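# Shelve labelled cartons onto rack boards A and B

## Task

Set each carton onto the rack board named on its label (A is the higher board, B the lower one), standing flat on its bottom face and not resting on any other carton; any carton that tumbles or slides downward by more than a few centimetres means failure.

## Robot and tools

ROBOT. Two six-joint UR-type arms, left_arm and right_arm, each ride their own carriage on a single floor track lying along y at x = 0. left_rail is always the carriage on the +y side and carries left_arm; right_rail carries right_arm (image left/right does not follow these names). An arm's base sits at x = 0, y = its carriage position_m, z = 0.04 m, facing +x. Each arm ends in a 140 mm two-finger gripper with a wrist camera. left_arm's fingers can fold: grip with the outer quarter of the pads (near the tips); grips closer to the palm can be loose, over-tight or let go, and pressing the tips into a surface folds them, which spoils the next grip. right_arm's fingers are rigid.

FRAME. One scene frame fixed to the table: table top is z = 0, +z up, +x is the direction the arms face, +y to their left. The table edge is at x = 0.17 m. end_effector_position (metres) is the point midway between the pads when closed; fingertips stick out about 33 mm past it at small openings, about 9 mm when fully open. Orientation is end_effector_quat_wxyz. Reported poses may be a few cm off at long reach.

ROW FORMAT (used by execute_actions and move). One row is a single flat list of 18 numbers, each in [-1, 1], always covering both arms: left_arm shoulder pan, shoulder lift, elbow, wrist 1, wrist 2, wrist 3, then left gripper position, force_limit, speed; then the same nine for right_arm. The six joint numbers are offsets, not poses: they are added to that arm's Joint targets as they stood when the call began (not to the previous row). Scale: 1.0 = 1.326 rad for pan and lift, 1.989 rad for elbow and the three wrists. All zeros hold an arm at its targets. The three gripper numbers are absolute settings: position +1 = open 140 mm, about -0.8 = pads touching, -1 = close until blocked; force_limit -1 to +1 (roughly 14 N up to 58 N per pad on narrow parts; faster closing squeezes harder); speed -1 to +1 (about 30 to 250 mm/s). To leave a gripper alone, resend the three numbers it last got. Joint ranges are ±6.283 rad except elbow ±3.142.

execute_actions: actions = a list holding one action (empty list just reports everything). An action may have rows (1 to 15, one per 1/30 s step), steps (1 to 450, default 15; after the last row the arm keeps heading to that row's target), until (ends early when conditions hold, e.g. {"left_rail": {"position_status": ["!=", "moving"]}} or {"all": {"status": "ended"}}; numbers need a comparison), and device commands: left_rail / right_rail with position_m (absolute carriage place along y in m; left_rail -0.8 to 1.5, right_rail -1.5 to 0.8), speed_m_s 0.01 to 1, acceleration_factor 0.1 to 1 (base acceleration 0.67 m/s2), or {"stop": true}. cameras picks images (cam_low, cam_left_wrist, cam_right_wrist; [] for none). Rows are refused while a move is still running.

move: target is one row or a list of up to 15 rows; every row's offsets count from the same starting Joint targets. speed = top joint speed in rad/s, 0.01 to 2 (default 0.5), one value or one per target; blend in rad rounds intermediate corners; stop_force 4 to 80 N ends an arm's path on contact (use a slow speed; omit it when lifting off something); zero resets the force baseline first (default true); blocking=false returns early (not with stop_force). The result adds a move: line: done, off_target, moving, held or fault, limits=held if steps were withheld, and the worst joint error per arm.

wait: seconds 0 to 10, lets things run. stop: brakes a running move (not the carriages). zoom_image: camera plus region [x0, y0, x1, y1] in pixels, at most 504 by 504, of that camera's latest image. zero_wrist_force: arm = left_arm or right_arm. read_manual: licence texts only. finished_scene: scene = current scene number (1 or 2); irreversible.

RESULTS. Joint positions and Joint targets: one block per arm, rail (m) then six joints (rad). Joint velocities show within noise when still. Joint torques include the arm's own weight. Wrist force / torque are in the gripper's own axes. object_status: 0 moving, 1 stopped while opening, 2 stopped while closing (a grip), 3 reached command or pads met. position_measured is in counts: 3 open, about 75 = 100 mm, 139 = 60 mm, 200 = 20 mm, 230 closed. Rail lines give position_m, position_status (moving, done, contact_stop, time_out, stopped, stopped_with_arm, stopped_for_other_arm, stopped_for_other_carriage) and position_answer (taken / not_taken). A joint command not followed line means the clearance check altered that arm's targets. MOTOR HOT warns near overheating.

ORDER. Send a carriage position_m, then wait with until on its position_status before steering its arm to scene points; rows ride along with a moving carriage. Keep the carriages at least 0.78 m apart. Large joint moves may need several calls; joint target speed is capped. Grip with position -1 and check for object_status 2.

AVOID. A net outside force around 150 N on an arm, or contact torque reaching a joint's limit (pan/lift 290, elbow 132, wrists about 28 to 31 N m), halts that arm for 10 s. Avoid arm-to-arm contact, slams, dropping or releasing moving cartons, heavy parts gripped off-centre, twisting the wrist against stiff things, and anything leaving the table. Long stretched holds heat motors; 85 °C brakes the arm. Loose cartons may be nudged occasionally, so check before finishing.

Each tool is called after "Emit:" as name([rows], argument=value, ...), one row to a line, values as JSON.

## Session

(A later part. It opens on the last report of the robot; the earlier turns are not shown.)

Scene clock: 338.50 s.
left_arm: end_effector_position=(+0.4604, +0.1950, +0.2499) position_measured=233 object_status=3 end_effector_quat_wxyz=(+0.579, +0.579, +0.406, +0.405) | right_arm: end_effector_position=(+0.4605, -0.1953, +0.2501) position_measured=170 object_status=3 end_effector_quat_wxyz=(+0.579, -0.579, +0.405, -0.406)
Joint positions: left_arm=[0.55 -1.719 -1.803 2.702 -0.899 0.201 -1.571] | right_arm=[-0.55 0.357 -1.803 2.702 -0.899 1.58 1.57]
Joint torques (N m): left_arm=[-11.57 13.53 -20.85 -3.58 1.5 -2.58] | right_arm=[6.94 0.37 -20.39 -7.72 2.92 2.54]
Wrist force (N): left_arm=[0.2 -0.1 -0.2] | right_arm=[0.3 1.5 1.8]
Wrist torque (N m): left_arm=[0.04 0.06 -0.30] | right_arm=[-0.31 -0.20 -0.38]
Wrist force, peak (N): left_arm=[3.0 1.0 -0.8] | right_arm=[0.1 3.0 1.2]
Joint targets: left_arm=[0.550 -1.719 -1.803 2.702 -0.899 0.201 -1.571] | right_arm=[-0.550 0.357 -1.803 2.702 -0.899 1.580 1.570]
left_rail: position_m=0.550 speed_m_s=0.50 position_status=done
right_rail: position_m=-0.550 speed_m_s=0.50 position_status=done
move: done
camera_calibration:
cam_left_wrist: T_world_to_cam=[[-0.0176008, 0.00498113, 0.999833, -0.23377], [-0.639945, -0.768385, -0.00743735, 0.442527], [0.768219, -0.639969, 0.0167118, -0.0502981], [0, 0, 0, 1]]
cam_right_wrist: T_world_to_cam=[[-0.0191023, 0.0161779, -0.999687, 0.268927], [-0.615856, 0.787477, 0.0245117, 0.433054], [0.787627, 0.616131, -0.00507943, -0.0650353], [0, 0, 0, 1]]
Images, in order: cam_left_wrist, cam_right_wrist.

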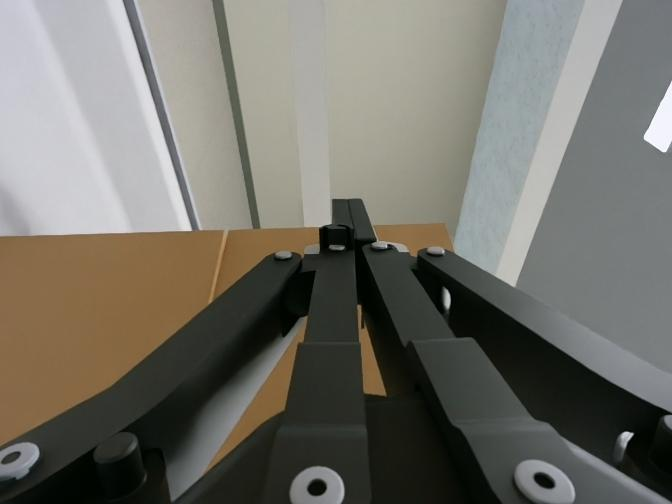

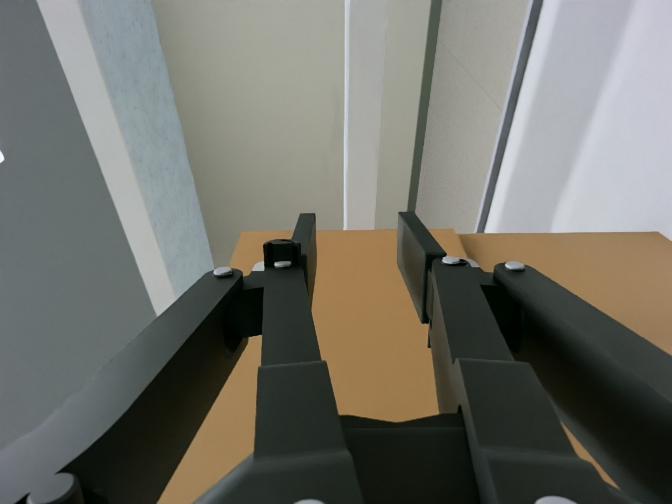

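Emit:
move(target=[0.0271,0.0931,-0.0639,0.0018,0.018,0,-1,0.5,0,0.1863,0.0931,-0.0639,0.0018,0.1236,0,-0.325,0.5,0], speed=0.06, stop_force=18, cameras=["cam_left_wrist","cam_right_wrist"])

Scene clock: 359.60 s.
left_arm: end_effector_position=(+0.4600, +0.1404, +0.2617) position_measured=233 object_status=3 end_effector_quat_wxyz=(+0.579, +0.579, +0.406, +0.405) | right_arm: end_effector_position=(+0.4626, -0.1414, +0.2618) position_measured=170 object_status=3 end_effector_quat_wxyz=(+0.579, -0.579, +0.405, -0.406)
Joint positions: left_arm=[0.55 -1.691 -1.707 2.603 -0.896 0.229 -1.571] | right_arm=[-0.55 0.551 -1.706 2.602 -0.896 1.772 1.57]
Joint torques (N m): left_arm=[-21.45 -37.82 -28.86 -4.38 1.42 -2.83] | right_arm=[-6.61 -29.42 -25.9 -5.09 -9.82 1.84]
Wrist force (N): left_arm=[14.2 2.0 -6.8] | right_arm=[15.4 0.2 -5.8]
Wrist torque (N m): left_arm=[0.01 0.47 -0.35] | right_arm=[-0.21 0.18 -0.09]
Wrist force, peak (N): left_arm=[21.1 0.4 -10.6] | right_arm=[23.6 1.6 -7.3]
Joint targets: left_arm=[0.550 -1.691 -1.707 2.603 -0.896 0.229 -1.571] | right_arm=[-0.550 0.551 -1.706 2.602 -0.896 1.772 1.570]
left_rail: position_m=0.550 speed_m_s=0.50 position_status=done
right_rail: position_m=-0.550 speed_m_s=0.50 position_status=done
move: contact (left_arm, right_arm); left_arm: the elbow is farthest, 0.028 rad from its target; right_arm: the wrist 2 is farthest, 0.054 rad from its target
camera_calibration:
cam_left_wrist: T_world_to_cam=[[-0.0176277, 0.00486473, 0.999833, -0.245184], [-0.639654, -0.768626, -0.00753773, 0.400292], [0.768461, -0.639679, 0.0166609, -0.0852665], [0, 0, 0, 1]]
cam_right_wrist: T_world_to_cam=[[-0.0192332, 0.0162037, -0.999684, 0.27988], [-0.616455, 0.787005, 0.0246166, 0.391829], [0.787155, 0.616734, -0.0051478, -0.0995112], [0, 0, 0, 1]]
Images, in order: cam_left_wrist, cam_right_wrist.

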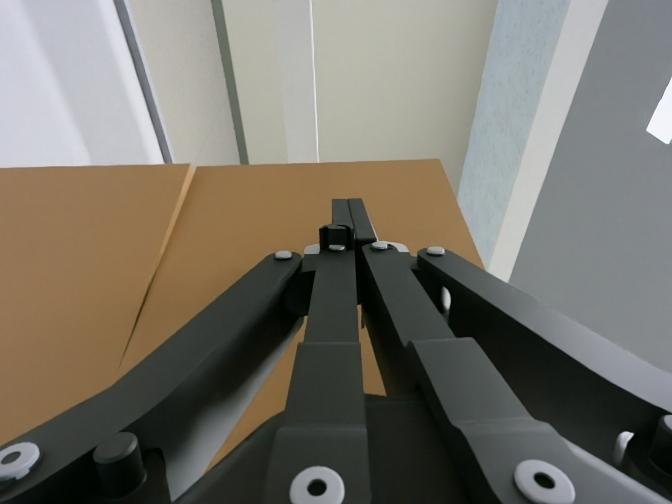

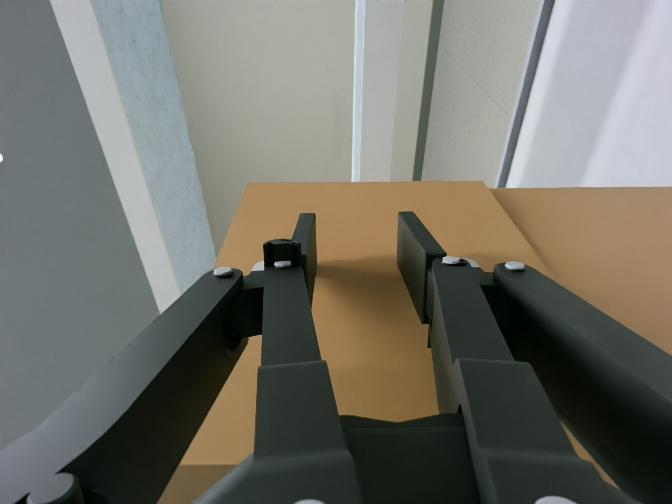

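Emit:
move(target=[0.002,0.0093,-0.0052,-0.001,0.0012,0,-1,0.5,0,0.0199,0.0085,-0.0047,-0.001,0.0136,0,-0.325,0.5,0], speed=0.03, cameras=[])

Scene clock: 382.67 s.
left_arm: end_effector_position=(+0.4610, +0.1384, +0.2614) position_measured=233 object_status=3 end_effector_quat_wxyz=(+0.578, +0.578, +0.408, +0.408) | right_arm: end_effector_position=(+0.4618, -0.1397, +0.2618) position_measured=170 object_status=3 end_effector_quat_wxyz=(+0.577, -0.577, +0.408, -0.409)
Joint positions: left_arm=[0.55 -1.689 -1.697 2.595 -0.897 0.224 -1.571] | right_arm=[-0.55 0.57 -1.698 2.596 -0.898 1.802 1.57]
Joint torques (N m): left_arm=[-16.74 -19.24 -47.99 -2.64 7.54 -0.19] | right_arm=[17.78 -20.36 -34.74 -3.11 -4.16 0.21]
Wrist force (N): left_arm=[39.6 17.5 -19.9] | right_arm=[33.7 -4.2 -14.4]
Wrist torque (N m): left_arm=[-0.39 1.38 -0.56] | right_arm=[-0.19 0.51 0.06]
Wrist force, peak (N): left_arm=[75.9 18.5 -33.4] | right_arm=[77.0 -9.0 -24.0]
Joint targets: left_arm=[0.550 -1.689 -1.697 2.595 -0.897 0.224 -1.571] | right_arm=[-0.550 0.570 -1.698 2.596 -0.898 1.802 1.570]
Tool commands: left_gripper/position=-1.0 left_gripper/force_limit=+0.498039 left_gripper/speed=+0.003922 right_gripper/position=-0.32549 right_gripper/force_limit=+0.498039 right_gripper/speed=+0.003922
TORQUE FAULT: the external load on joint 6 (wrist 2) of the left arm reached its load limit, and that arm stopped for 10 seconds. TORQUE FAULT: the external load on joint 6 (wrist 2) of the right arm reached its load limit, and that arm stopped for 10 seconds. A torque fault puts only its own arm into a fault stop. Those arms' remaining commands of this call were not run. Before the stops ended, the hold on the most loaded joint of each of those arms was turned back a little, the way its load pushed it. Those arms' targets are now where they stood when their stops ended, not their last commands. Those arms keep their grips as last carried out and accept commands again: back off and push less far. Each of those arms stops again whenever a joint's load reaches its limit.
left_rail: position_m=0.550 speed_m_s=0.50 position_status=done
right_rail: position_m=-0.550 speed_m_s=0.50 position_status=done
move: fault (left_arm, right_arm)

Emit:
move([
  [0,-0.0333,-0.0095,0.0314,0,0,-1,0.5,0,0,-0.0334,-0.0096,0.0318,0,0,-0.325,0.5,0],
  [0,-0.0666,-0.0190,0.0628,0,0,-1,0.5,0,0,-0.0669,-0.0191,0.0637,0,0,-0.325,0.5,0],
], speed=0.04, blend=0.01, cameras=["cam_low","cam_left_wrist","cam_right_wrist"])

Scene clock: 434.63 s.
left_arm: end_effector_position=(+0.4610, +0.1382, +0.3006) position_measured=233 object_status=3 end_effector_quat_wxyz=(+0.578, +0.578, +0.408, +0.408) | right_arm: end_effector_position=(+0.4619, -0.1397, +0.3010) position_measured=170 object_status=3 end_effector_quat_wxyz=(+0.577, -0.577, +0.408, -0.409)
Joint positions: left_arm=[0.55 -1.689 -1.785 2.558 -0.773 0.224 -1.571] | right_arm=[-0.55 0.57 -1.786 2.558 -0.771 1.802 1.57]
Joint torques (N m): left_arm=[-26.25 -34.99 -72.89 -0.92 8.4 0.21] | right_arm=[26.33 -32.62 -55.45 -3.89 -10.08 0.27]
Wrist force (N): left_arm=[33.2 -11.0 -11.1] | right_arm=[34.0 10.9 -9.4]
Wrist torque (N m): left_arm=[0.47 1.33 -0.17] | right_arm=[-0.55 0.61 -0.13]
Wrist force, peak (N): left_arm=[39.1 17.9 -20.5] | right_arm=[41.8 11.6 -12.2]
Joint targets: left_arm=[0.550 -1.689 -1.785 2.558 -0.773 0.224 -1.571] | right_arm=[-0.550 0.570 -1.787 2.558 -0.771 1.802 1.570]
left_rail: position_m=0.550 speed_m_s=0.50 position_status=done
right_rail: position_m=-0.550 speed_m_s=0.50 position_status=done
move: done
camera_calibration:
cam_left_wrist: T_world_to_cam=[[-0.0176742, 0.00461904, 0.999833, -0.284055], [-0.634077, -0.773232, -0.00763647, 0.397653], [0.773068, -0.634106, 0.0165951, -0.0909392], [0, 0, 0, 1]]
cam_right_wrist: T_world_to_cam=[[-0.0192495, 0.0162965, -0.999682, 0.319088], [-0.608129, 0.793456, 0.0246445, 0.386118], [0.793605, 0.60841, -0.00536326, -0.103834], [0, 0, 0, 1]]

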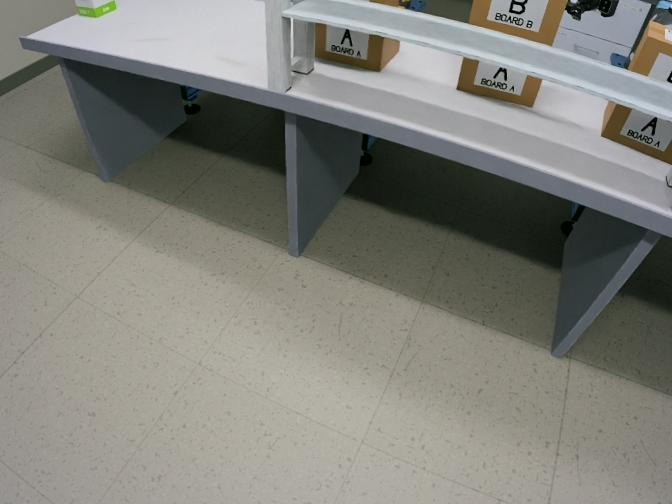

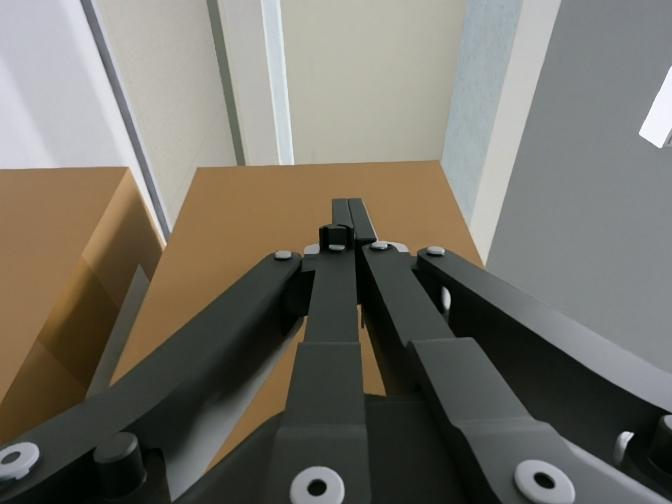

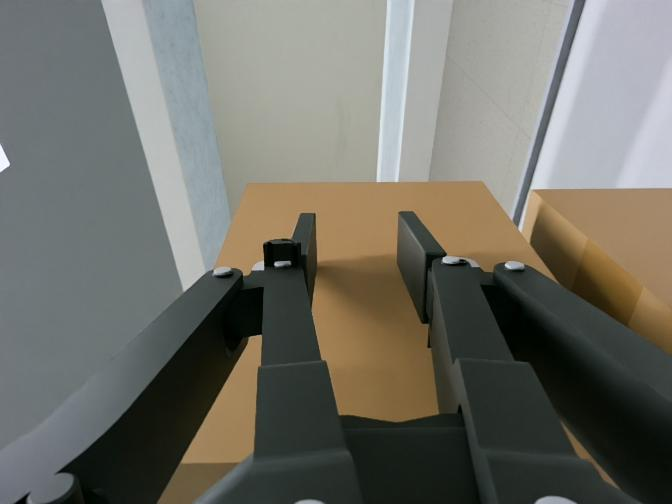

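Emit:
move([
  [0,-0.0686,-0.0287,0.0745,0,0,-1,0.5,0,0.0032,-0.0671,-0.0287,0.0734,0.0022,0,-0.325,0.5,0],
  [0.0913,-0.0375,-0.0417,0.0667,0.0608,0,-1,0.5,0,-0.0440,-0.0360,-0.0417,0.0657,-0.0293,0,-0.325,0.5,0],
  [0.1765,-0.0036,-0.0571,0.0595,0.1176,0,-1,0.5,0,-0.0838,-0.0021,-0.0571,0.0585,-0.0559,0,-0.325,0.5,0],
], speed=0.08, blend=0.01, cameras=["cam_left_wrist"])

Scene clock: 489.73 s.
left_arm: end_effector_position=(+0.5309, +0.1378, +0.3512) position_measured=233 object_status=3 end_effector_quat_wxyz=(+0.578, +0.578, +0.408, +0.408) | right_arm: end_effector_position=(+0.5313, -0.1386, +0.3510) position_measured=170 object_status=3 end_effector_quat_wxyz=(+0.577, -0.577, +0.408, -0.409)
Joint positions: left_arm=[0.55 -1.455 -1.79 2.444 -0.654 0.458 -1.571] | right_arm=[-0.55 0.459 -1.789 2.444 -0.655 1.691 1.57]
Joint torques (N m): left_arm=[-9.9 0.27 -80.62 -12.95 23.72 -0.04] | right_arm=[11.31 -13.02 -58.79 -15.31 -23.16 0.32]
Wrist force (N): left_arm=[42.6 -10.5 -14.2] | right_arm=[43.2 11.3 -12.9]
Wrist torque (N m): left_arm=[0.38 1.56 -0.16] | right_arm=[-0.35 0.81 -0.09]
Wrist force, peak (N): left_arm=[51.4 -10.9 -17.5] | right_arm=[52.2 11.5 -15.1]
Joint targets: left_arm=[0.550 -1.455 -1.790 2.444 -0.654 0.458 -1.571] | right_arm=[-0.550 0.459 -1.789 2.444 -0.655 1.691 1.570]
left_rail: position_m=0.550 speed_m_s=0.50 position_status=done
right_rail: position_m=-0.550 speed_m_s=0.50 position_status=done
move: done
camera_calibration:
cam_left_wrist: T_world_to_cam=[[-0.0177197, 0.00462718, 0.999832, -0.333357], [-0.633988, -0.773305, -0.00765712, 0.441999], [0.77314, -0.634017, 0.0166363, -0.146183], [0, 0, 0, 1]]
Images, in order: cam_left_wrist.

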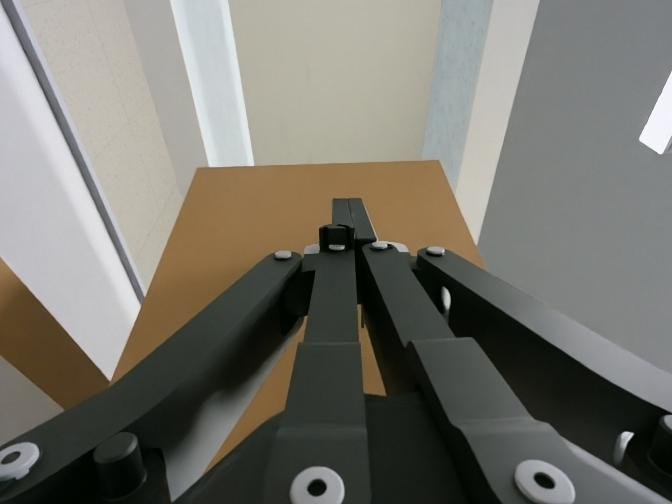

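Emit:
move([
  [0.0784,0.0356,-0.0174,-0.0063,0.0522,0,-1,0.5,0,-0.0336,0.0356,-0.0174,-0.0063,-0.0223,0,-0.325,0.5,0],
  [0.1497,0.0719,-0.0367,-0.0112,0.0998,0,-1,0.5,0,-0.0621,0.0719,-0.0367,-0.0112,-0.0413,0,-0.325,0.5,0],
  [0.2142,0.1084,-0.0578,-0.0145,0.1428,0,-1,0.5,0,-0.0863,0.1084,-0.0578,-0.0145,-0.0575,0,-0.325,0.5,0],
  [0.2723,0.1448,-0.0803,-0.0162,0.1815,0,-1,0.5,0,-0.1072,0.1448,-0.0803,-0.0162,-0.0714,0,-0.325,0.5,0],
], speed=0.08, blend=0.01, cameras=["cam_left_wrist","cam_right_wrist","cam_low"])

Scene clock: 509.10 s.
left_arm: end_effector_position=(+0.6709, +0.1379, +0.3512) position_measured=233 object_status=3 end_effector_quat_wxyz=(+0.578, +0.578, +0.408, +0.408) | right_arm: end_effector_position=(+0.6713, -0.1387, +0.3509) position_measured=170 object_status=3 end_effector_quat_wxyz=(+0.577, -0.577, +0.408, -0.409)
Joint positions: left_arm=[0.55 -1.094 -1.598 2.284 -0.686 0.819 -1.571] | right_arm=[-0.55 0.317 -1.598 2.284 -0.687 1.549 1.57]
Joint torques (N m): left_arm=[-17.69 -19.83 -79.38 -14.47 22.54 0.1] | right_arm=[11.85 -34.09 -55.67 -14.68 -22.45 0.15]
Wrist force (N): left_arm=[41.3 -10.3 -13.6] | right_arm=[41.7 11.6 -12.0]
Wrist torque (N m): left_arm=[0.32 1.46 -0.16] | right_arm=[-0.53 0.80 -0.30]
Wrist force, peak (N): left_arm=[46.7 -11.5 -15.6] | right_arm=[47.6 12.8 -14.2]
Joint targets: left_arm=[0.550 -1.094 -1.598 2.284 -0.686 0.819 -1.571] | right_arm=[-0.550 0.317 -1.597 2.284 -0.687 1.549 1.570]
left_rail: position_m=0.550 speed_m_s=0.50 position_status=done
right_rail: position_m=-0.550 speed_m_s=0.50 position_status=done
move: done
camera_calibration:
cam_left_wrist: T_world_to_cam=[[-0.0177576, 0.00454691, 0.999832, -0.330815], [-0.633939, -0.773344, -0.00774219, 0.530822], [0.773179, -0.63397, 0.0166152, -0.254363], [0, 0, 0, 1]]
cam_right_wrist: T_world_to_cam=[[-0.0192937, 0.0162531, -0.999682, 0.372975], [-0.608086, 0.793489, 0.0246368, 0.511366], [0.793637, 0.608367, -0.00542605, -0.270402], [0, 0, 0, 1]]

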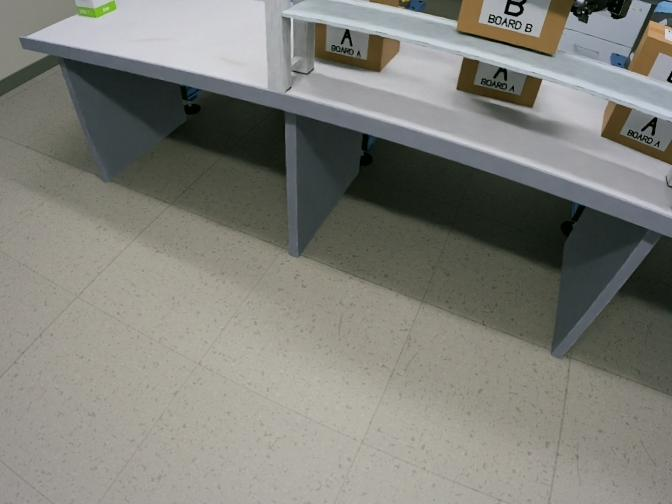

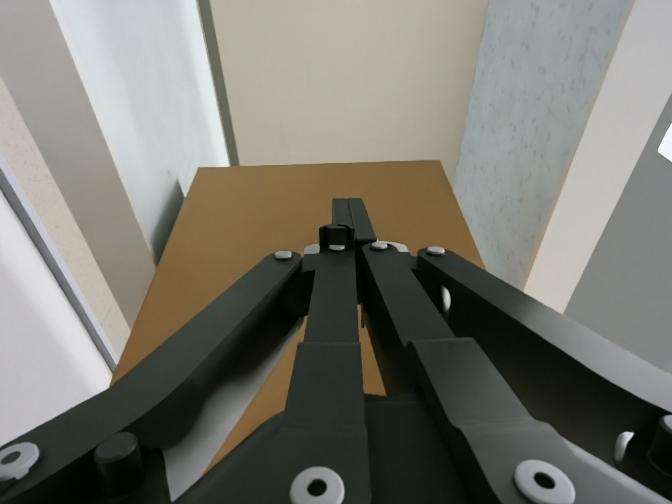

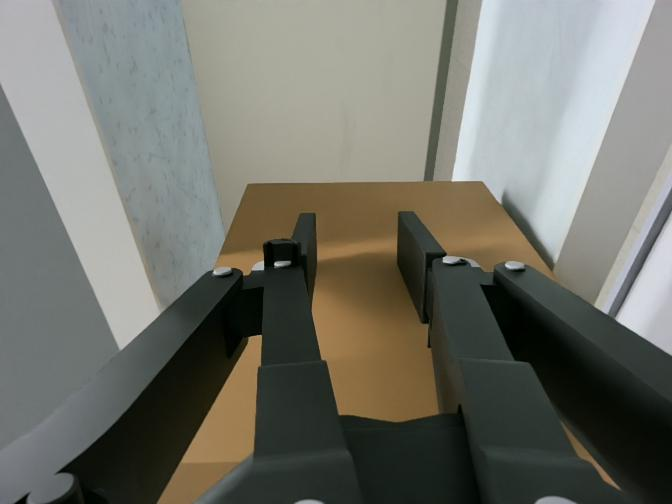

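Emit:
move([
  [0.0523,0.0361,-0.0240,-0.0001,0.0349,0,-1,0.5,0,-0.0180,0.0361,-0.0240,-0.0001,-0.0120,0,-0.325,0.5,0],
  [0.0994,0.0718,-0.0492,0.0013,0.0663,0,-1,0.5,0,-0.0336,0.0718,-0.0492,0.0013,-0.0224,0,-0.325,0.5,0],
  [0.1361,0.1020,-0.0718,0.0038,0.0907,0,-1,0.5,0,-0.0455,0.1020,-0.0718,0.0038,-0.0304,0,-0.325,0.5,0],
  [0.1653,0.1279,-0.0921,0.0068,0.1103,0,-1,0.5,0,-0.0548,0.1279,-0.0921,0.0068,-0.0366,0,-0.325,0.5,0],
], speed=0.08, blend=0.01, cameras=["cam_left_wrist","cam_low"])

Emit:
move(target=[0,0.0279,0.0118,-0.0304,0,0,-1,0.5,0,0,0.0279,0.0118,-0.0304,0,0,-0.325,0.5,0], speed=0.02, stop_force=8, cameras=["cam_left_wrist","cam_right_wrist","cam_low"])

Scene clock: 533.47 s.
Wrist force, peak (N): left_arm=[45.3 -10.7 -15.3] | right_arm=[46.9 12.6 -13.6]
left_rail: position_m=0.550 speed_m_s=0.50 position_status=done
right_rail: position_m=-0.550 speed_m_s=0.50 position_status=done
move: done
camera_calibration:
cam_left_wrist: T_world_to_cam=[[-0.0178122, 0.00457142, 0.999831, -0.328625], [-0.634082, -0.773226, -0.00776095, 0.610724], [0.77306, -0.634113, 0.0166715, -0.351664], [0, 0, 0, 1]]
Images, in order: cam_low, cam_left_wrist.

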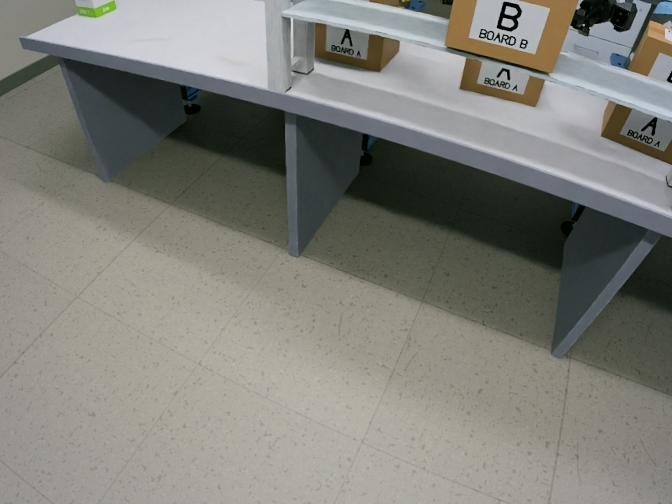

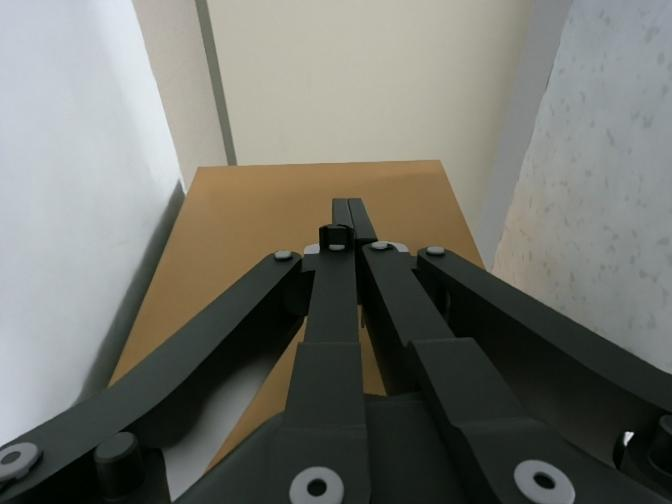

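Scene clock: 535.90 s.
left_arm: end_effector_position=(+0.7971, +0.1377, +0.3411) position_measured=233 object_status=3 end_effector_quat_wxyz=(+0.578, +0.578, +0.408, +0.408) | right_arm: end_effector_position=(+0.7976, -0.1386, +0.3398) position_measured=170 object_status=3 end_effector_quat_wxyz=(+0.577, -0.577, +0.408, -0.409)
Joint positions: left_arm=[0.55 -0.874 -1.416 2.109 -0.694 1.038 -1.571] | right_arm=[-0.55 0.244 -1.414 2.11 -0.696 1.476 1.57]
Joint torques (N m): left_arm=[-25.09 -73.91 -71.85 -3.85 23 -0.2] | right_arm=[25.29 -72.3 -50.58 -2.36 -23.06 0.29]
Wrist force (N): left_arm=[43.5 -4.2 -15.4] | right_arm=[46.6 6.5 -12.9]
Wrist torque (N m): left_arm=[0.15 1.62 -0.27] | right_arm=[-0.91 0.83 0.01]
Wrist force, peak (N): left_arm=[44.9 1.3 -17.2] | right_arm=[47.6 1.9 -16.4]
Joint targets: left_arm=[0.550 -0.874 -1.416 2.109 -0.694 1.038 -1.571] | right_arm=[-0.550 0.244 -1.414 2.110 -0.696 1.476 1.570]
left_rail: position_m=0.550 speed_m_s=0.50 position_status=done
right_rail: position_m=-0.550 speed_m_s=0.50 position_status=done
move: contact (left_arm, right_arm); left_arm: the wrist 1 is farthest, 0.040 rad from its target; right_arm: the wrist 1 is farthest, 0.037 rad from its target
camera_calibration:
cam_left_wrist: T_world_to_cam=[[-0.0179259, 0.00470675, 0.999828, -0.318378], [-0.634066, -0.77324, -0.00772807, 0.610678], [0.773071, -0.634096, 0.0168454, -0.351898], [0, 0, 0, 1]]
cam_right_wrist: T_world_to_cam=[[-0.0190538, 0.0163075, -0.999685, 0.364183], [-0.608161, 0.793434, 0.0245345, 0.58845], [0.793585, 0.608437, -0.00520036, -0.370787], [0, 0, 0, 1]]

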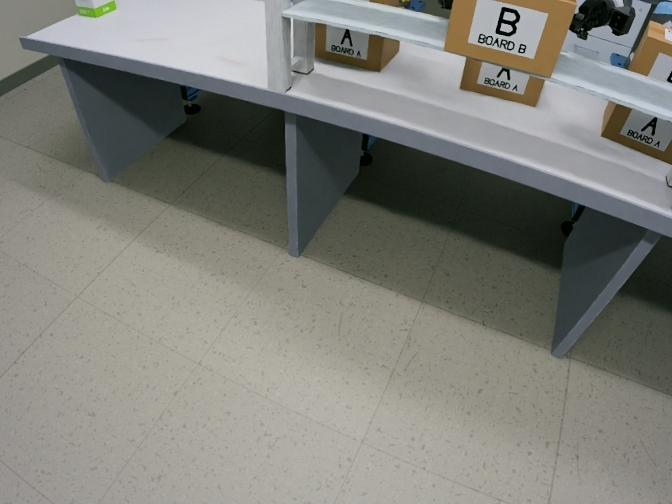

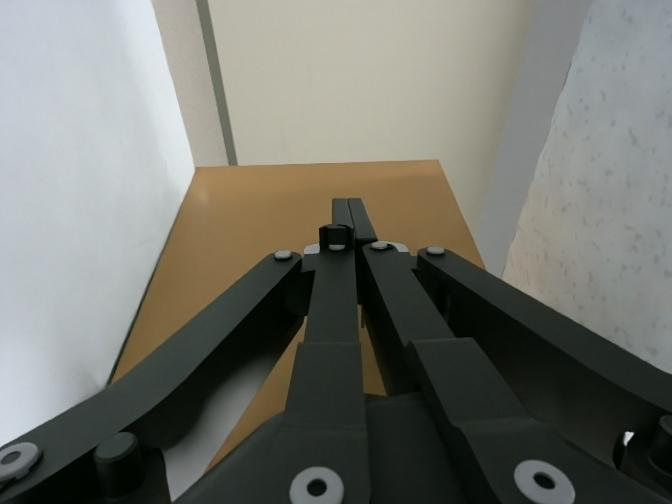

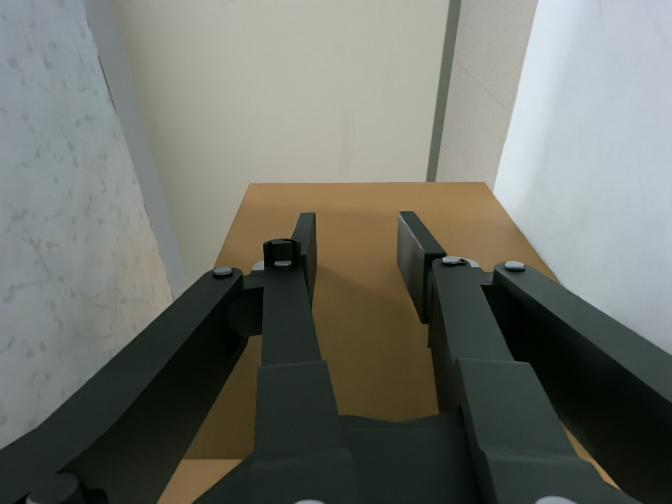

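Emit:
move(target=[0,0.0140,0.0059,-0.0152,0,0,-1,0.5,0,0,0.0140,0.0059,-0.0152,0,0,-0.325,0.5,0], speed=0.02, stop_force=10, cameras=["cam_left_wrist","cam_right_wrist","cam_low"])

Scene clock: 542.33 s.
left_arm: end_effector_position=(+0.7972, +0.1376, +0.3405) position_measured=233 object_status=3 end_effector_quat_wxyz=(+0.578, +0.577, +0.408, +0.408) | right_arm: end_effector_position=(+0.7977, -0.1386, +0.3391) position_measured=170 object_status=3 end_effector_quat_wxyz=(+0.577, -0.577, +0.408, -0.409)
Joint positions: left_arm=[0.55 -0.874 -1.415 2.11 -0.696 1.038 -1.571] | right_arm=[-0.55 0.244 -1.413 2.11 -0.698 1.476 1.57]
Joint torques (N m): left_arm=[-26.51 -68.05 -68.41 -2.66 22.57 0.11] | right_arm=[28.88 -62.59 -45.68 -0.78 -22.76 0.58]
Wrist force (N): left_arm=[45.8 3.1 -18.7] | right_arm=[47.7 -0.7 -14.6]
Wrist torque (N m): left_arm=[-0.04 1.65 -0.35] | right_arm=[-0.71 0.81 0.10]
Wrist force, peak (N): left_arm=[46.8 11.0 -22.2] | right_arm=[47.8 -6.4 -18.4]
Joint targets: left_arm=[0.550 -0.874 -1.415 2.110 -0.696 1.038 -1.571] | right_arm=[-0.550 0.244 -1.413 2.110 -0.698 1.476 1.570]
left_rail: position_m=0.550 speed_m_s=0.50 position_status=done
right_rail: position_m=-0.550 speed_m_s=0.50 position_status=done
move: contact (left_arm, right_arm); left_arm: the wrist 1 is farthest, 0.028 rad from its target; right_arm: the wrist 1 is farthest, 0.028 rad from its target
camera_calibration:
cam_left_wrist: T_world_to_cam=[[-0.0183289, 0.00518902, 0.999819, -0.317541], [-0.634063, -0.773244, -0.00761071, 0.610609], [0.773064, -0.634087, 0.0174629, -0.352214], [0, 0, 0, 1]]
cam_right_wrist: T_world_to_cam=[[-0.0186857, 0.0163993, -0.999691, 0.363166], [-0.60817, 0.793432, 0.0243834, 0.588589], [0.793587, 0.608437, -0.00485225, -0.370966], [0, 0, 0, 1]]

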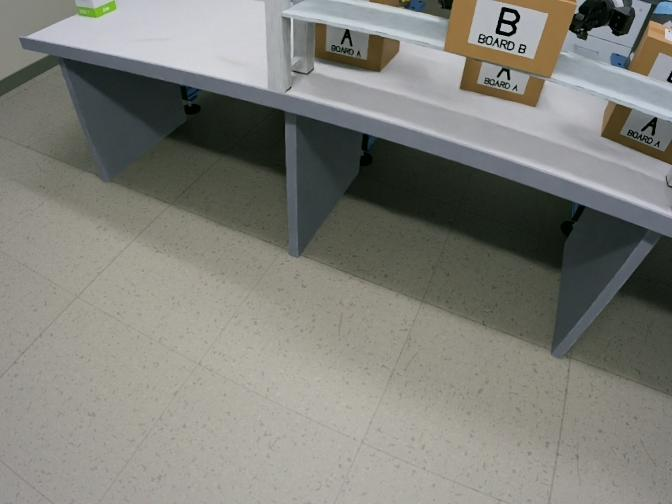

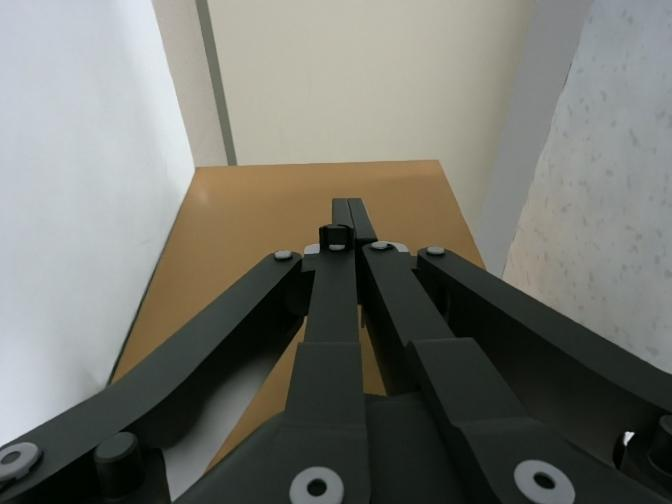

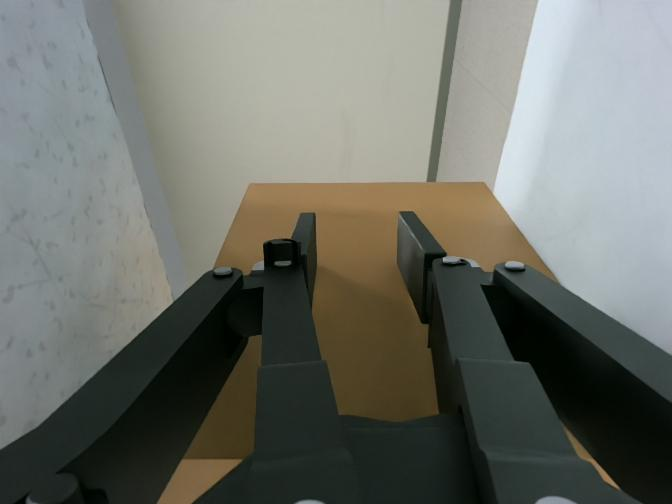

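Emit:
move([
  [0.0258,-0.0167,0.0137,-0.002,0.0176,0,-1,0.5,0,-0.0391,-0.0183,0.0137,-0.001,-0.0261,0,-0.325,0.5,0],
], speed=0.03, cameras=["cam_left_wrist","cam_right_wrist"])

Scene clock: 572.57 s.
left_arm: end_effector_position=(+0.7967, +0.1652, +0.3399) position_measured=233 object_status=3 end_effector_quat_wxyz=(+0.578, +0.578, +0.408, +0.407) | right_arm: end_effector_position=(+0.7969, -0.1666, +0.3396) position_measured=170 object_status=3 end_effector_quat_wxyz=(+0.577, -0.577, +0.408, -0.409)
Joint positions: left_arm=[0.55 -0.84 -1.437 2.137 -0.7 1.073 -1.571] | right_arm=[-0.55 0.193 -1.437 2.138 -0.7 1.424 1.57]
Joint torques (N m): left_arm=[13.67 -74.65 -29.53 -6.03 1.91 0.1] | right_arm=[-14.3 -66.16 -27.65 -7.4 -2.94 0.55]
Wrist force (N): left_arm=[-0.2 -0.1 -0.2] | right_arm=[-0.7 6.4 2.8]
Wrist torque (N m): left_arm=[0.04 0.15 -0.29] | right_arm=[0.70 -0.02 -0.37]
Wrist force, peak (N): left_arm=[46.0 4.0 -18.9] | right_arm=[48.0 -0.9 -14.6]
Joint targets: left_arm=[0.550 -0.840 -1.437 2.137 -0.700 1.073 -1.571] | right_arm=[-0.550 0.192 -1.437 2.138 -0.700 1.424 1.570]
left_rail: position_m=0.550 speed_m_s=0.50 position_status=done
right_rail: position_m=-0.550 speed_m_s=0.50 position_status=done
move: done
camera_calibration:
cam_left_wrist: T_world_to_cam=[[-0.0176197, 0.00436493, 0.999835, -0.31753], [-0.634682, -0.772734, -0.00781129, 0.632127], [0.772572, -0.634715, 0.0163857, -0.333487], [0, 0, 0, 1]]
cam_right_wrist: T_world_to_cam=[[-0.0196368, 0.0161769, -0.999676, 0.364844], [-0.608201, 0.793396, 0.0247858, 0.610174], [0.79354, 0.608491, -0.00574097, -0.35293], [0, 0, 0, 1]]
Images, in order: cam_left_wrist, cam_right_wrist.

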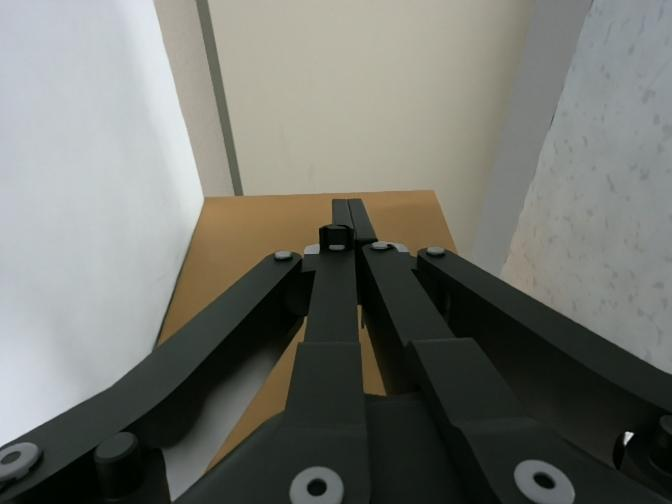

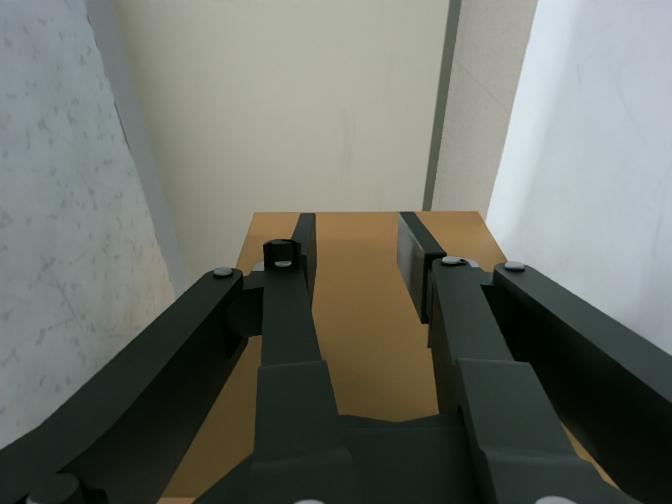

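Emit:
move([
  [-0.2558,-0.1896,0.1278,-0.0015,-0.1705,0,-1,0.5,0,0.0713,-0.1895,0.1278,-0.0015,0.0476,0,-0.325,0.5,0],
  [-0.6206,-0.5025,0.0517,0.2833,-0.4137,0,-1,0.5,0,0.2055,-0.5024,0.0517,0.2833,0.1371,0,-0.325,0.5,0],
  [-0.6206,-0.5025,0.0517,0.2833,-0.4137,0,-1,0.5,0,0.2055,-0.5024,0.0517,0.6353,0.1371,0,-0.325,0.5,0],
], speed=0.25, blend=0.03)

Scene clock: 592.90 s.
left_arm: end_effector_position=(+0.4707, +0.1654, +0.5510) position_measured=233 object_status=3 end_effector_quat_wxyz=(+0.578, +0.578, +0.407, +0.407) | right_arm: end_effector_position=(+0.3311, -0.2371, +0.3610) position_measured=170 object_status=3 end_effector_quat_wxyz=(-0.328, +0.756, -0.498, +0.270)
Joint positions: left_arm=[0.55 -1.663 -2.103 2.24 -0.136 0.251 -1.571] | right_arm=[-0.55 0.465 -2.103 2.241 0.563 1.697 1.57]
Joint torques (N m): left_arm=[-12.63 -21.57 -55.98 0.98 -1.77 -0.13] | right_arm=[8.56 -3.41 -37.99 5.17 3.45 0.89]
Wrist force (N): left_arm=[0.3 0.2 0.1] | right_arm=[-1.4 5.7 1.5]
Wrist torque (N m): left_arm=[0.10 0.05 -0.30] | right_arm=[0.78 0.29 -0.23]
Wrist force, peak (N): left_arm=[2.2 0.2 1.1] | right_arm=[-0.5 6.4 3.8]
Joint targets: left_arm=[0.550 -1.663 -2.103 2.240 -0.136 0.251 -1.571] | right_arm=[-0.550 0.465 -2.103 2.241 0.563 1.697 1.570]
left_rail: position_m=0.550 speed_m_s=0.50 position_status=done
right_rail: position_m=-0.550 speed_m_s=0.50 position_status=done
move: done
camera_calibration:
cam_left_wrist: T_world_to_cam=[[-0.0177037, 0.00432632, 0.999834, -0.534263], [-0.634734, -0.77269, -0.00789557, 0.427064], [0.772528, -0.634768, 0.0164256, -0.0848877], [0, 0, 0, 1]]
cam_right_wrist: T_world_to_cam=[[-0.593082, -0.27147, -0.757996, 0.412655], [-0.554338, 0.82045, 0.139896, 0.329277], [0.58392, 0.503155, -0.637081, 0.332056], [0, 0, 0, 1]]

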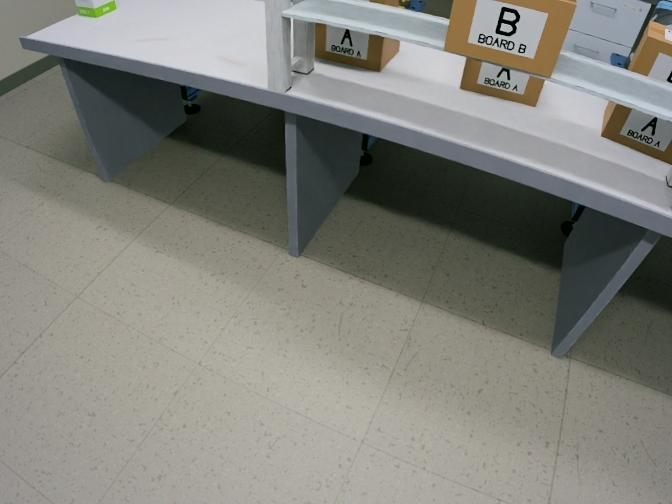

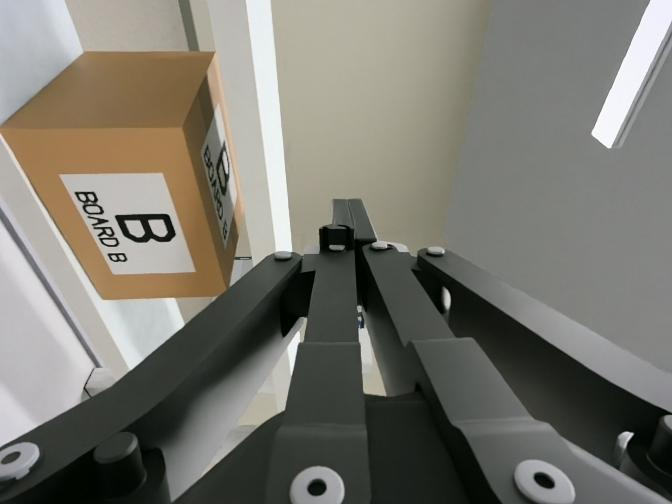

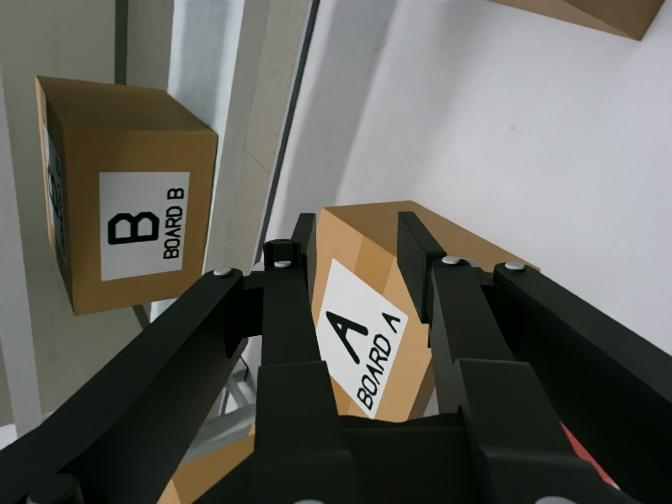

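Emit:
move(target=[-0.0941,-0.0078,0.0926,-0.0878,-0.0633,0,-1,0.5,0,0.0133,-0.0078,0.0921,-0.4393,0.0088,0,-0.325,0.5,0], speed=0.5, cameras=[])

Emit:
move([
  [0,0.1940,0.1140,-0.2433,0,0,-1,0.5,0,0,0.1940,0.1140,-0.2433,0,0,-0.325,0.5,0],
  [0,0.3774,0.1507,-0.4022,0,0,-1,0.5,0,0,0.3774,0.1507,-0.4022,0,0,-0.325,0.5,0],
  [0,0.6311,0.1686,-0.5894,0,0,-1,0.5,0,0,0.6311,0.1686,-0.5894,0,0,-0.325,0.5,0],
], speed=0.25, blend=0.03)

Scene clock: 648.33 s.
Wrist force, peak (N): left_arm=[0.8 0.0 -0.1] | right_arm=[-0.8 9.0 -1.5]
left_rail: position_m=0.550 speed_m_s=0.50 position_status=done
right_rail: position_m=-0.550 speed_m_s=0.50 position_status=done
move: done

Scene clock: 653.57 s.
left_arm: end_effector_position=(+0.4418, +0.1756, +0.1180) position_measured=233 object_status=3 end_effector_quat_wxyz=(+0.578, +0.577, +0.408, +0.407) | right_arm: end_effector_position=(+0.4426, -0.1766, +0.1182) position_measured=170 object_status=3 end_effector_quat_wxyz=(+0.577, -0.577, +0.408, -0.409)
Joint positions: left_arm=[0.55 -1.788 -1.277 2.759 -1.483 0.125 -1.571] | right_arm=[-0.55 0.482 -1.277 2.759 -1.482 1.714 1.57]
Joint torques (N m): left_arm=[-11.74 -10.4 6.91 -3.07 1.22 0.93] | right_arm=[-6.77 -19.95 1.8 -7.6 2.57 1.12]
Wrist force (N): left_arm=[0.1 0.4 -0.2] | right_arm=[-1.4 5.8 2.4]
Wrist torque (N m): left_arm=[0.14 0.07 -0.29] | right_arm=[0.65 0.15 -0.42]
Wrist force, peak (N): left_arm=[0.4 1.0 -0.6] | right_arm=[-1.4 6.5 2.0]
Joint targets: left_arm=[0.550 -1.788 -1.277 2.759 -1.483 0.125 -1.571] | right_arm=[-0.550 0.482 -1.277 2.759 -1.482 1.714 1.570]
left_rail: position_m=0.550 speed_m_s=0.50 position_status=done
right_rail: position_m=-0.550 speed_m_s=0.50 position_status=done
move: done
camera_calibration:
cam_left_wrist: T_world_to_cam=[[-0.0175204, 0.00523101, 0.999833, -0.102198], [-0.633862, -0.773414, -0.00706096, 0.412879], [0.773248, -0.633879, 0.0168663, -0.0495534], [0, 0, 0, 1]]
cam_right_wrist: T_world_to_cam=[[-0.0188966, 0.0164693, -0.999686, 0.136445], [-0.60817, 0.793427, 0.0245672, 0.408154], [0.793582, 0.608443, -0.00497694, -0.0670728], [0, 0, 0, 1]]

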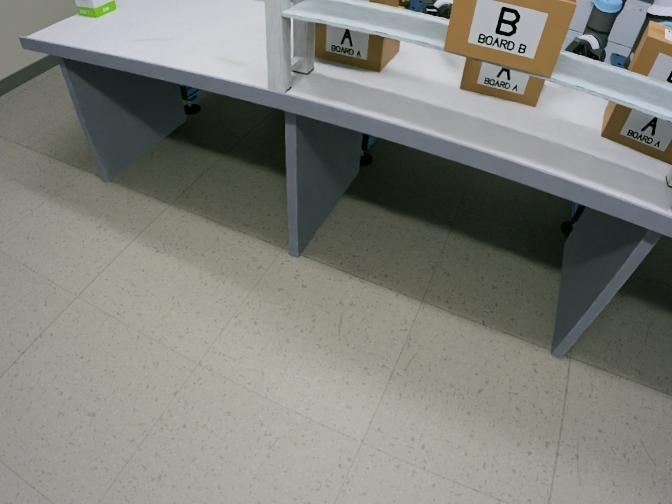

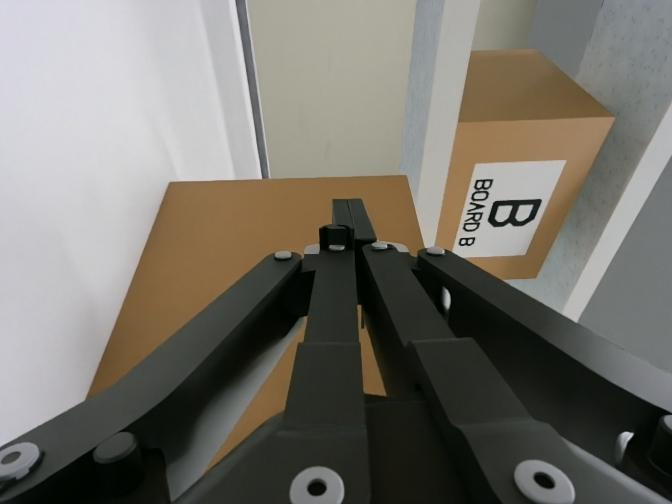

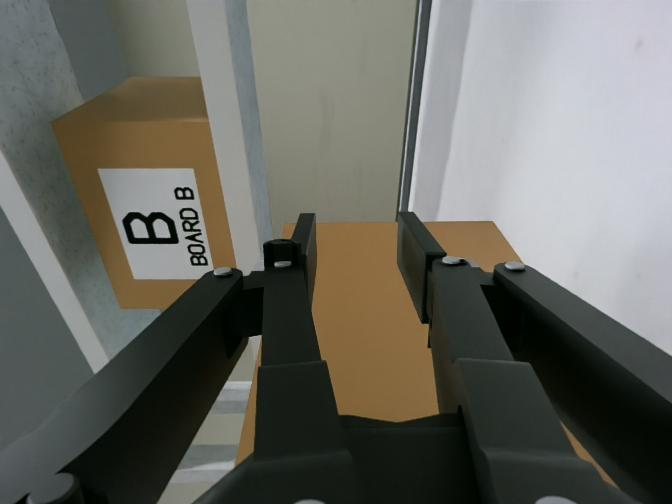

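Emit:
move(target=[0.0291,0.0206,-0.0488,0.0355,0.0194,0,-1,0.5,0,0.1251,0.0206,-0.0488,0.0350,0.0834,0,-0.325,0.5,0], speed=0.05, stop_force=18, cameras=[])

Scene clock: 665.97 s.
left_arm: end_effector_position=(+0.4415, +0.1410, +0.1176) position_measured=233 object_status=3 end_effector_quat_wxyz=(+0.578, +0.578, +0.408, +0.408) | right_arm: end_effector_position=(+0.4437, -0.1417, +0.1178) position_measured=170 object_status=3 end_effector_quat_wxyz=(+0.577, -0.577, +0.408, -0.409)
Joint positions: left_arm=[0.55 -1.761 -1.258 2.691 -1.434 0.152 -1.571] | right_arm=[-0.55 0.601 -1.257 2.69 -1.433 1.833 1.57]
Joint torques (N m): left_arm=[-22.47 -55.33 -5.56 -4.49 1.69 0.72] | right_arm=[-9.61 -49.57 -5.79 -6.51 -9.01 1.18]
Wrist force (N): left_arm=[15.6 10.8 -7.2] | right_arm=[12.2 1.6 -4.2]
Wrist torque (N m): left_arm=[-0.15 0.67 -0.44] | right_arm=[0.88 0.36 -0.14]
Wrist force, peak (N): left_arm=[20.5 12.1 -13.9] | right_arm=[19.2 0.2 -13.0]
Joint targets: left_arm=[0.550 -1.761 -1.258 2.691 -1.434 0.152 -1.571] | right_arm=[-0.550 0.601 -1.257 2.690 -1.433 1.833 1.570]
left_rail: position_m=0.550 speed_m_s=0.50 position_status=done
right_rail: position_m=-0.550 speed_m_s=0.50 position_status=done
move: contact (left_arm, right_arm); left_arm: the elbow is farthest, 0.029 rad from its target; right_arm: the shoulder pan is farthest, 0.047 rad from its target

Emit:
move([
  [0.0037,0.0016,-0.0045,0.0039,0.0024,0,-1,0.5,0,0.0126,0.0008,-0.0040,0.0034,0.0084,0,-0.325,0.5,0],
  [0.0037,-0.1136,-0.0098,0.0861,0.0024,0,-1,0.5,0,0.0126,-0.1144,-0.0093,0.0856,0.0084,0,-0.325,0.5,0],
], speed=[0.02,0.05])

Scene clock: 712.10 s.
left_arm: end_effector_position=(+0.4420, +0.1367, +0.1606) position_measured=233 object_status=3 end_effector_quat_wxyz=(+0.578, +0.578, +0.408, +0.408) | right_arm: end_effector_position=(+0.4424, -0.1371, +0.1612) position_measured=170 object_status=3 end_effector_quat_wxyz=(+0.577, -0.577, +0.408, -0.409)
Joint positions: left_arm=[0.55 -1.756 -1.408 2.672 -1.263 0.156 -1.571] | right_arm=[-0.55 0.618 -1.409 2.671 -1.263 1.85 1.57]
Joint torques (N m): left_arm=[-47.85 -59.85 -75.78 -3.33 33.6 0.64] | right_arm=[42.03 -53.53 -50.24 -5.04 -17.52 1.13]
Wrist force (N): left_arm=[64.4 -12.5 -20.9] | right_arm=[64.3 16.5 -18.4]
Wrist torque (N m): left_arm=[0.30 2.33 -0.18] | right_arm=[0.57 1.51 -0.03]
Wrist force, peak (N): left_arm=[73.7 -12.6 -23.9] | right_arm=[73.9 16.5 -22.3]
Joint targets: left_arm=[0.550 -1.756 -1.408 2.672 -1.263 0.156 -1.571] | right_arm=[-0.550 0.618 -1.409 2.671 -1.262 1.850 1.570]
left_rail: position_m=0.550 speed_m_s=0.50 position_status=done
right_rail: position_m=-0.550 speed_m_s=0.50 position_status=done
move: done
camera_calibration:
cam_left_wrist: T_world_to_cam=[[-0.0178677, 0.0035198, 0.999834, -0.144174], [-0.63378, -0.773465, -0.00860317, 0.383403], [0.773307, -0.633829, 0.0160508, -0.0750035], [0, 0, 0, 1]]
cam_right_wrist: T_world_to_cam=[[-0.0189785, 0.0164963, -0.999684, 0.178752], [-0.608037, 0.793526, 0.0246377, 0.375559], [0.793682, 0.608312, -0.00502962, -0.0908442], [0, 0, 0, 1]]

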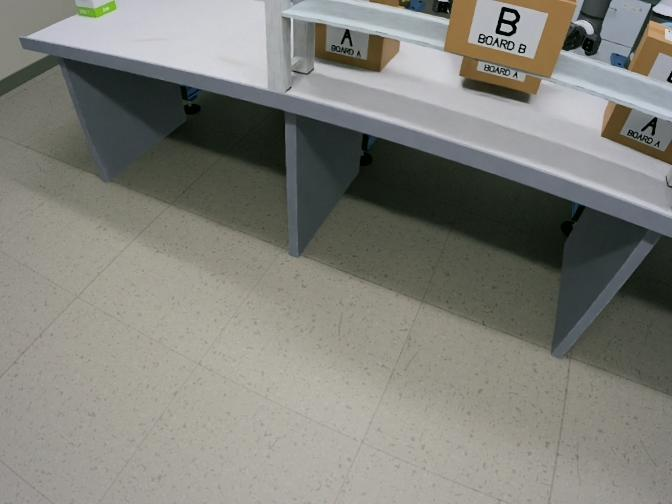

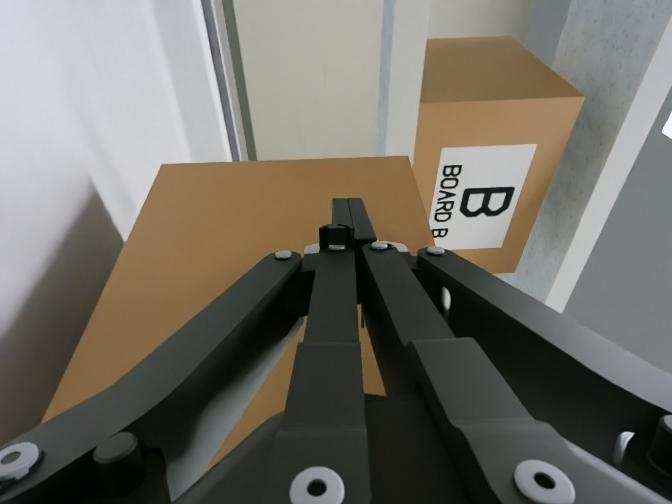

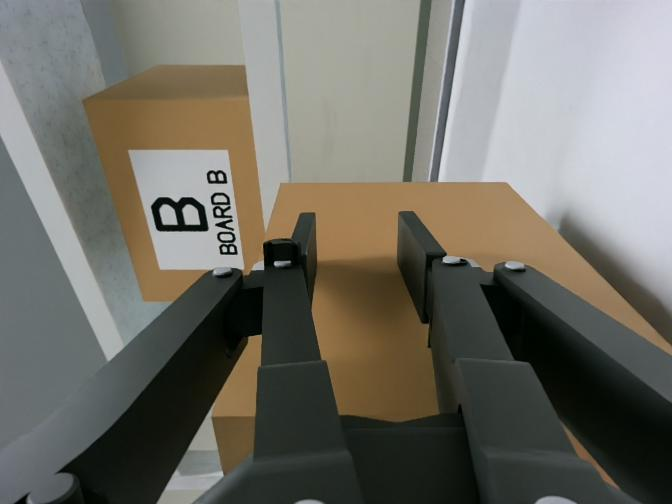

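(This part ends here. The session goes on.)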